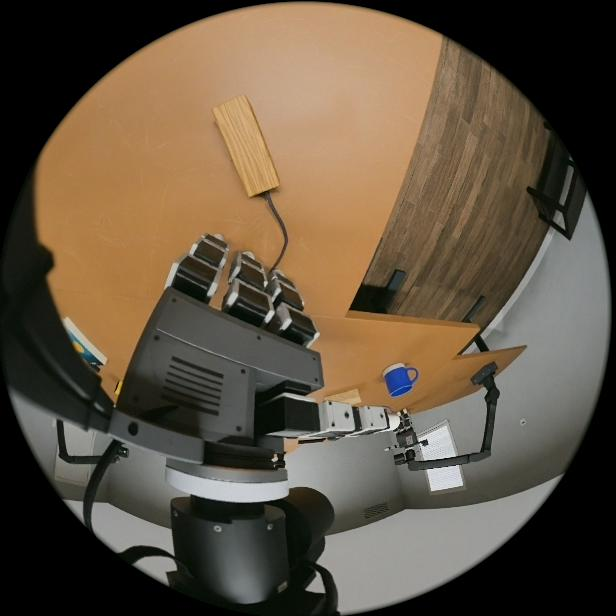

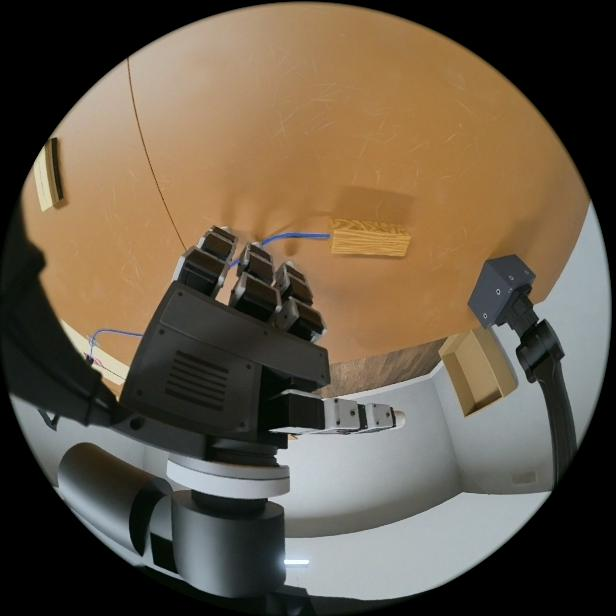

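Scaled by 3.360 from the camera's image (finer frame: 880x880).

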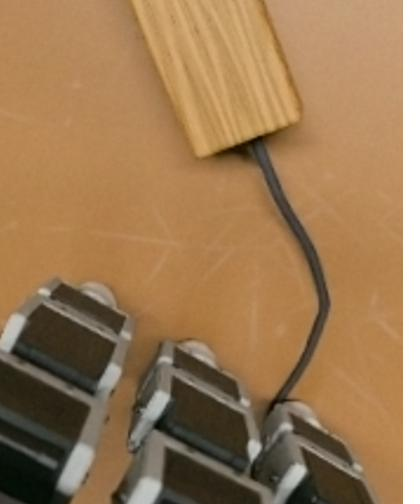

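Scaled by 3.360 from the camera's image (finer frame: 880x880).

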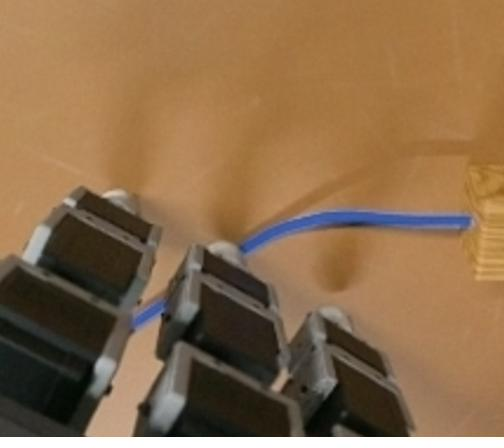

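Call:
move(arm3={"target": [-1.015, 0.088, 0.845, 0.0, -0.527, 0.850, 0], "speed": 0.1}, arm4={"target": [0.3106, -0.943, 0.91, 0, 0.921, 0.389, 0], "speed": 0.1, "joints": {"hand_index_abd": 0.09, "hand_middle_abd": -0.08, "hand_ring_abd": -0.09}}, cameras=["arm3_cam_wrist"])

Call:
zoom_image(camera="arm3_cam_wrist", region=[190, 150, 310, 300])

Call:
move(arm4={"target": [0.340, -0.958, 0.91, 0, 0.9229, 0.385, 0], "speed": 0.1}, cameras=["arm4_cam_wrist"])

Call:
zoom_image(camera="arm4_cam_wrist", region=[190, 170, 340, 300])

Scene clock: 618.57 s.
Joint torques (N m): arm1=[0.5 -17.61 8.25 0.59 -0.12 0.08] | arm2=[1.85 -22.07 7.68 0.09 -0.1 0.18] | arm3=[2.61 -18.32 6.61 0.75 -0.24 0.08] | arm4=[-0.85 -17.32 13.03 -0.77 0.04 -0.16]
Heat: arm1: hottest joint3_rad 42 °C; arm2: hottest joint2_rad 45 °C; arm3: hottest joint3_rad 47 °C; arm4: hottest joint3_rad 56 °C.
move: arm3 done; arm4 off_target
Joint velocities: within noise
arm1, arm2: as last shown
arm1.index_mcp_current_ma: 6
arm1.index_abd_current_ma: 8
arm1.index_pip_current_ma: -10
arm1.middle_mcp_current_ma: 11
arm1.middle_abd_current_ma: -2
arm1.middle_pip_current_ma: 5
arm1.middle_dip_current_ma: -6
arm1.ring_mcp_current_ma: 0
arm1.ring_abd_current_ma: -10
arm1.ring_pip_current_ma: -6
arm1.ring_dip_current_ma: 3
arm1.thumb_cmc_current_ma: 12
arm1.thumb_axl_current_ma: 0
arm1.thumb_mcp_current_ma: -4
arm1.thumb_ipl_current_ma: 3
arm2.index_mcp_current_ma: 22
arm2.index_abd_current_ma: -13
arm2.index_pip_current_ma: 11
arm2.index_dip_current_ma: 8
arm2.middle_mcp_current_ma: -9
arm2.middle_abd_current_ma: 6
arm2.middle_pip_current_ma: -10
arm2.middle_dip_current_ma: -8
arm2.ring_mcp_current_ma: -4
arm2.ring_abd_current_ma: -9
arm2.ring_pip_current_ma: -16
arm2.ring_dip_current_ma: 13
arm2.thumb_cmc_current_ma: -7
arm2.thumb_mcp_current_ma: 2
arm2.thumb_ipl_current_ma: 2
arm3.joint_positions: joint1_rad=+0.478 joint2_rad=+2.098 joint3_rad=+1.841 joint4_rad=-1.309 joint5_rad=+0.017 joint6_rad=-2.069 hand_index_mcp=+1.000 hand_index_abd=+0.043 hand_index_pip=+0.587 hand_index_dip=+0.704 hand_middle_mcp=+0.996 hand_middle_abd=-0.011 hand_middle_pip=+0.580 hand_middle_dip=+0.700 hand_ring_mcp=+0.997 hand_ring_abd=-0.020 hand_ring_pip=+0.578 hand_ring_dip=+0.702 hand_thumb_cmc=+0.719 hand_thumb_axl=+0.677 hand_thumb_mcp=+0.221 hand_thumb_ipl=+0.168 hand_current_limit=+0.700 hand_speed=-0.600
arm3.joint_status: not commanded
arm3.hand_state: goal,goal,goal,goal,goal,goal,goal,goal,goal,goal,goal,goal,goal,goal,goal,goal
arm3.index_mcp_current_ma: -5
arm3.index_abd_current_ma: -3
arm3.index_pip_current_ma: 3
arm3.index_dip_current_ma: -6
arm3.middle_mcp_current_ma: -1
arm3.middle_abd_current_ma: 10
arm3.middle_pip_current_ma: 2
arm3.middle_dip_current_ma: 9
arm3.ring_mcp_current_ma: -12
arm3.ring_abd_current_ma: -1
arm3.ring_pip_current_ma: 2
arm3.ring_dip_current_ma: 0
arm3.thumb_cmc_current_ma: -12
arm3.thumb_axl_current_ma: -3
arm3.thumb_mcp_current_ma: -5
arm3.thumb_ipl_current_ma: 8
arm3.hand_goal_index_mcp: 1.000
arm3.hand_goal_index_abd: 0.030
arm3.hand_goal_index_pip: 0.576
arm3.hand_goal_index_dip: 0.696
arm3.hand_goal_middle_mcp: 1.000
arm3.hand_goal_middle_abd: -0.020
arm3.hand_goal_middle_pip: 0.576
arm3.hand_goal_middle_dip: 0.696
arm3.hand_goal_ring_mcp: 1.000
arm3.hand_goal_ring_abd: -0.030
arm3.hand_goal_ring_pip: 0.576
arm3.hand_goal_ring_dip: 0.696
arm3.hand_goal_thumb_cmc: 0.714
arm3.hand_goal_thumb_axl: 0.678
arm3.hand_goal_thumb_mcp: 0.226
arm3.hand_goal_thumb_ipl: 0.168
arm3.hand: x=-1.0105 y=+0.0829 z=+0.8467 quat_wxyz=(-0.001, -0.528, +0.849, -0.001)
arm3.hand_target: x=-1.0150 y=+0.0879 z=+0.8450 quat_wxyz=(+0.000, -0.527, +0.850, +0.000)
arm3.hand_status: done (0.007 m and 0.2 deg from the pose sent, 0.079 m and 1.2 deg at the start)
arm4.joint_positions: joint1_rad=-0.391 joint2_rad=+1.942 joint3_rad=+1.553 joint4_rad=-1.249 joint5_rad=+0.013 joint6_rad=+2.082 hand_index_mcp=+0.983 hand_index_abd=+0.070 hand_index_pip=+0.573 hand_index_dip=+0.696 hand_middle_mcp=+0.984 hand_middle_abd=-0.069 hand_middle_pip=+0.573 hand_middle_dip=+0.696 hand_ring_mcp=+0.995 hand_ring_abd=-0.078 hand_ring_pip=+0.578 hand_ring_dip=+0.700 hand_thumb_cmc=+0.712 hand_thumb_axl=+0.677 hand_thumb_mcp=+0.219 hand_thumb_ipl=+0.168 hand_current_limit=+0.700 hand_speed=-0.600
arm4.joint_status: hand_index_abd off_target (ended at +0.070, target +0.090); the others done
arm4.hand_state: goal,blocked,goal,goal,goal,goal,goal,goal,goal,goal,goal,goal,goal,goal,goal,goal
arm4.index_mcp_current_ma: -1
arm4.index_abd_current_ma: -15
arm4.index_pip_current_ma: -10
arm4.index_dip_current_ma: -7
arm4.middle_mcp_current_ma: -5
arm4.middle_abd_current_ma: 1
arm4.middle_pip_current_ma: 3
arm4.middle_dip_current_ma: 1
arm4.ring_mcp_current_ma: -6
arm4.ring_abd_current_ma: 5
arm4.ring_pip_current_ma: -8
arm4.ring_dip_current_ma: 1
arm4.thumb_cmc_current_ma: -2
arm4.thumb_axl_current_ma: 3
arm4.thumb_mcp_current_ma: 0
arm4.thumb_ipl_current_ma: 4
arm4.hand_goal_index_mcp: 1.000
arm4.hand_goal_index_abd: 0.090
arm4.hand_goal_index_pip: 0.576
arm4.hand_goal_index_dip: 0.696
arm4.hand_goal_middle_mcp: 1.000
arm4.hand_goal_middle_abd: -0.080
arm4.hand_goal_middle_pip: 0.576
arm4.hand_goal_middle_dip: 0.696
arm4.hand_goal_ring_mcp: 1.000
arm4.hand_goal_ring_abd: -0.090
arm4.hand_goal_ring_pip: 0.576
arm4.hand_goal_ring_dip: 0.696
arm4.hand_goal_thumb_cmc: 0.714
arm4.hand_goal_thumb_axl: 0.678
arm4.hand_goal_thumb_mcp: 0.226
arm4.hand_goal_thumb_ipl: 0.168
arm4.hand: x=+0.3017 y=-0.9609 z=+0.8828 quat_wxyz=(+0.025, +0.922, +0.386, -0.019)
arm4.hand_target: x=+0.3103 y=-0.9444 z=+0.9103 quat_wxyz=(+0.000, +0.921, +0.389, +0.001)
arm4.hand_status: off_target (0.034 m and 3.7 deg from the pose sent, 0.060 m and 2.1 deg at the start)
arm3_cam_wrist: T_world_to_cam=[[-0.22977, 0.97073, 0.06987, -0.3477], [0.68613, 0.11066, 0.71901, 0.0268], [0.69024, 0.21315, -0.69147, 1.39523]] pos_world=[-1.06132, 0.03716, 0.96978]

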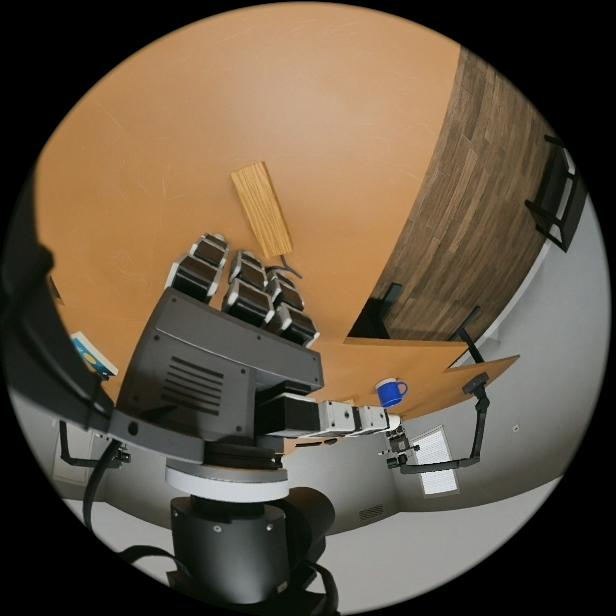

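Scaled by 3.360 from the camera's image (finer frame: 880x880).

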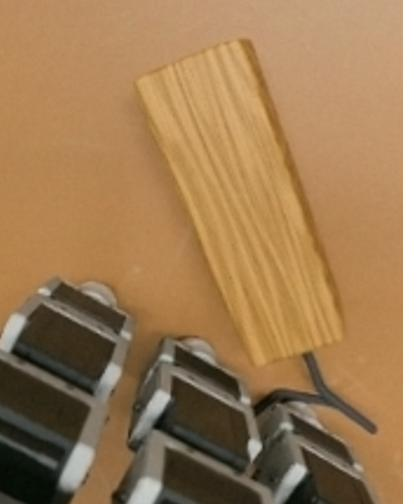

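Scene clock: 619.70 s.
Joint torques (N m): arm1=[0.5 -17.55 8.25 0.62 -0.13 0.07] | arm2=[1.85 -22.07 7.68 0.09 -0.1 0.18] | arm3=[2.61 -18.14 6.64 0.73 -0.24 0.08] | arm4=[-0.67 -17.2 11.69 -0.51 0.01 -0.16]
Heat: arm1: hottest joint3_rad 42 °C; arm2: hottest joint2_rad 45 °C; arm3: hottest joint3_rad 47 °C; arm4: hottest joint3_rad 56 °C.
move: arm4 off_target
Joint velocities: within noise
arm1, arm2, arm3: as last shown
arm1.index_mcp_current_ma: 2
arm1.index_abd_current_ma: 7
arm1.index_pip_current_ma: -5
arm1.index_dip_current_ma: 9
arm1.middle_mcp_current_ma: 6
arm1.middle_abd_current_ma: -9
arm1.middle_dip_current_ma: -3
arm1.ring_mcp_current_ma: -2
arm1.ring_abd_current_ma: -6
arm1.ring_pip_current_ma: -2
arm1.ring_dip_current_ma: 5
arm1.thumb_cmc_current_ma: 7
arm1.thumb_axl_current_ma: 2
arm1.thumb_mcp_current_ma: -6
arm2.index_mcp_current_ma: 29
arm2.index_abd_current_ma: 3
arm2.index_pip_current_ma: 16
arm2.index_dip_current_ma: 19
arm2.middle_mcp_current_ma: -17
arm2.middle_abd_current_ma: -8
arm2.middle_pip_current_ma: 3
arm2.middle_dip_current_ma: -31
arm2.ring_mcp_current_ma: -3
arm2.ring_abd_current_ma: -1
arm2.ring_pip_current_ma: 3
arm2.ring_dip_current_ma: 10
arm2.thumb_cmc_current_ma: 7
arm2.thumb_axl_current_ma: 5
arm2.thumb_mcp_current_ma: 5
arm2.thumb_ipl_current_ma: -11
arm3.index_mcp_current_ma: 12
arm3.index_abd_current_ma: 7
arm3.index_pip_current_ma: 10
arm3.index_dip_current_ma: 1
arm3.middle_mcp_current_ma: -8
arm3.middle_abd_current_ma: 12
arm3.middle_pip_current_ma: 12
arm3.middle_dip_current_ma: 0
arm3.ring_mcp_current_ma: 0
arm3.ring_abd_current_ma: 3
arm3.ring_pip_current_ma: 0
arm3.ring_dip_current_ma: 2
arm3.thumb_cmc_current_ma: 0
arm3.thumb_axl_current_ma: -5
arm3.thumb_mcp_current_ma: -11
arm3.thumb_ipl_current_ma: 5
arm4.joint_positions: joint1_rad=-0.451 joint2_rad=+1.930 joint3_rad=+1.553 joint4_rad=-1.249 joint5_rad=+0.013 joint6_rad=+2.035 hand_index_mcp=+0.983 hand_index_abd=+0.070 hand_index_pip=+0.573 hand_index_dip=+0.696 hand_middle_mcp=+0.984 hand_middle_abd=-0.069 hand_middle_pip=+0.573 hand_middle_dip=+0.696 hand_ring_mcp=+0.994 hand_ring_abd=-0.078 hand_ring_pip=+0.578 hand_ring_dip=+0.700 hand_thumb_cmc=+0.712 hand_thumb_axl=+0.677 hand_thumb_mcp=+0.219 hand_thumb_ipl=+0.168 hand_current_limit=+0.700 hand_speed=-0.600
arm4.joint_status: not commanded
arm4.hand_state: goal,blocked,goal,goal,goal,goal,goal,goal,goal,goal,goal,goal,goal,goal,goal,goal
arm4.index_mcp_current_ma: 5
arm4.index_abd_current_ma: -13
arm4.index_pip_current_ma: -3
arm4.index_dip_current_ma: 1
arm4.middle_mcp_current_ma: 1
arm4.middle_abd_current_ma: 13
arm4.middle_pip_current_ma: 11
arm4.middle_dip_current_ma: 0
arm4.ring_mcp_current_ma: -4
arm4.ring_abd_current_ma: 12
arm4.ring_pip_current_ma: 1
arm4.ring_dip_current_ma: -2
arm4.thumb_cmc_current_ma: 14
arm4.thumb_axl_current_ma: 1
arm4.thumb_mcp_current_ma: 6
arm4.thumb_ipl_current_ma: -6
arm4.hand_goal_index_mcp: 1.000
arm4.hand_goal_index_abd: 0.090
arm4.hand_goal_index_pip: 0.576
arm4.hand_goal_index_dip: 0.696
arm4.hand_goal_middle_mcp: 1.000
arm4.hand_goal_middle_abd: -0.080
arm4.hand_goal_middle_pip: 0.576
arm4.hand_goal_middle_dip: 0.696
arm4.hand_goal_ring_mcp: 1.000
arm4.hand_goal_ring_abd: -0.090
arm4.hand_goal_ring_pip: 0.576
arm4.hand_goal_ring_dip: 0.696
arm4.hand_goal_thumb_cmc: 0.714
arm4.hand_goal_thumb_axl: 0.678
arm4.hand_goal_thumb_mcp: 0.226
arm4.hand_goal_thumb_ipl: 0.168
arm4.hand: x=+0.3334 y=-0.9710 z=+0.8880 quat_wxyz=(+0.020, +0.925, +0.380, -0.017)
arm4.hand_target: x=+0.3397 y=-0.9587 z=+0.9102 quat_wxyz=(+0.000, +0.923, +0.385, +0.000)
arm4.hand_status: off_target (0.026 m and 3.1 deg from the pose sent, 0.047 m and 3.7 deg at the start)
arm4_cam_wrist: T_world_to_cam=[[-0.11361, -0.98962, 0.08799, -0.97296], [-0.65669, 0.14125, 0.74082, -0.35387], [-0.74556, 0.02638, -0.66592, 0.98548]] pos_world=[0.39181, -0.93888, 1.00401]

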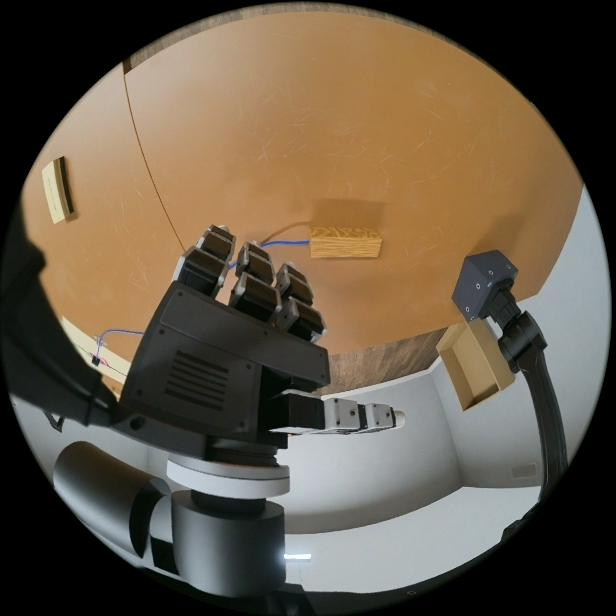

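Scaled by 3.360 from the camera's image (finer frame: 880x880).

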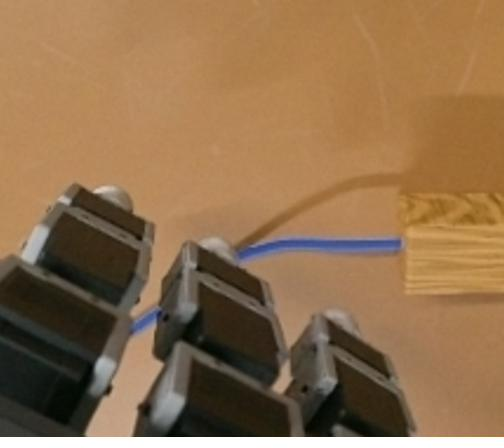

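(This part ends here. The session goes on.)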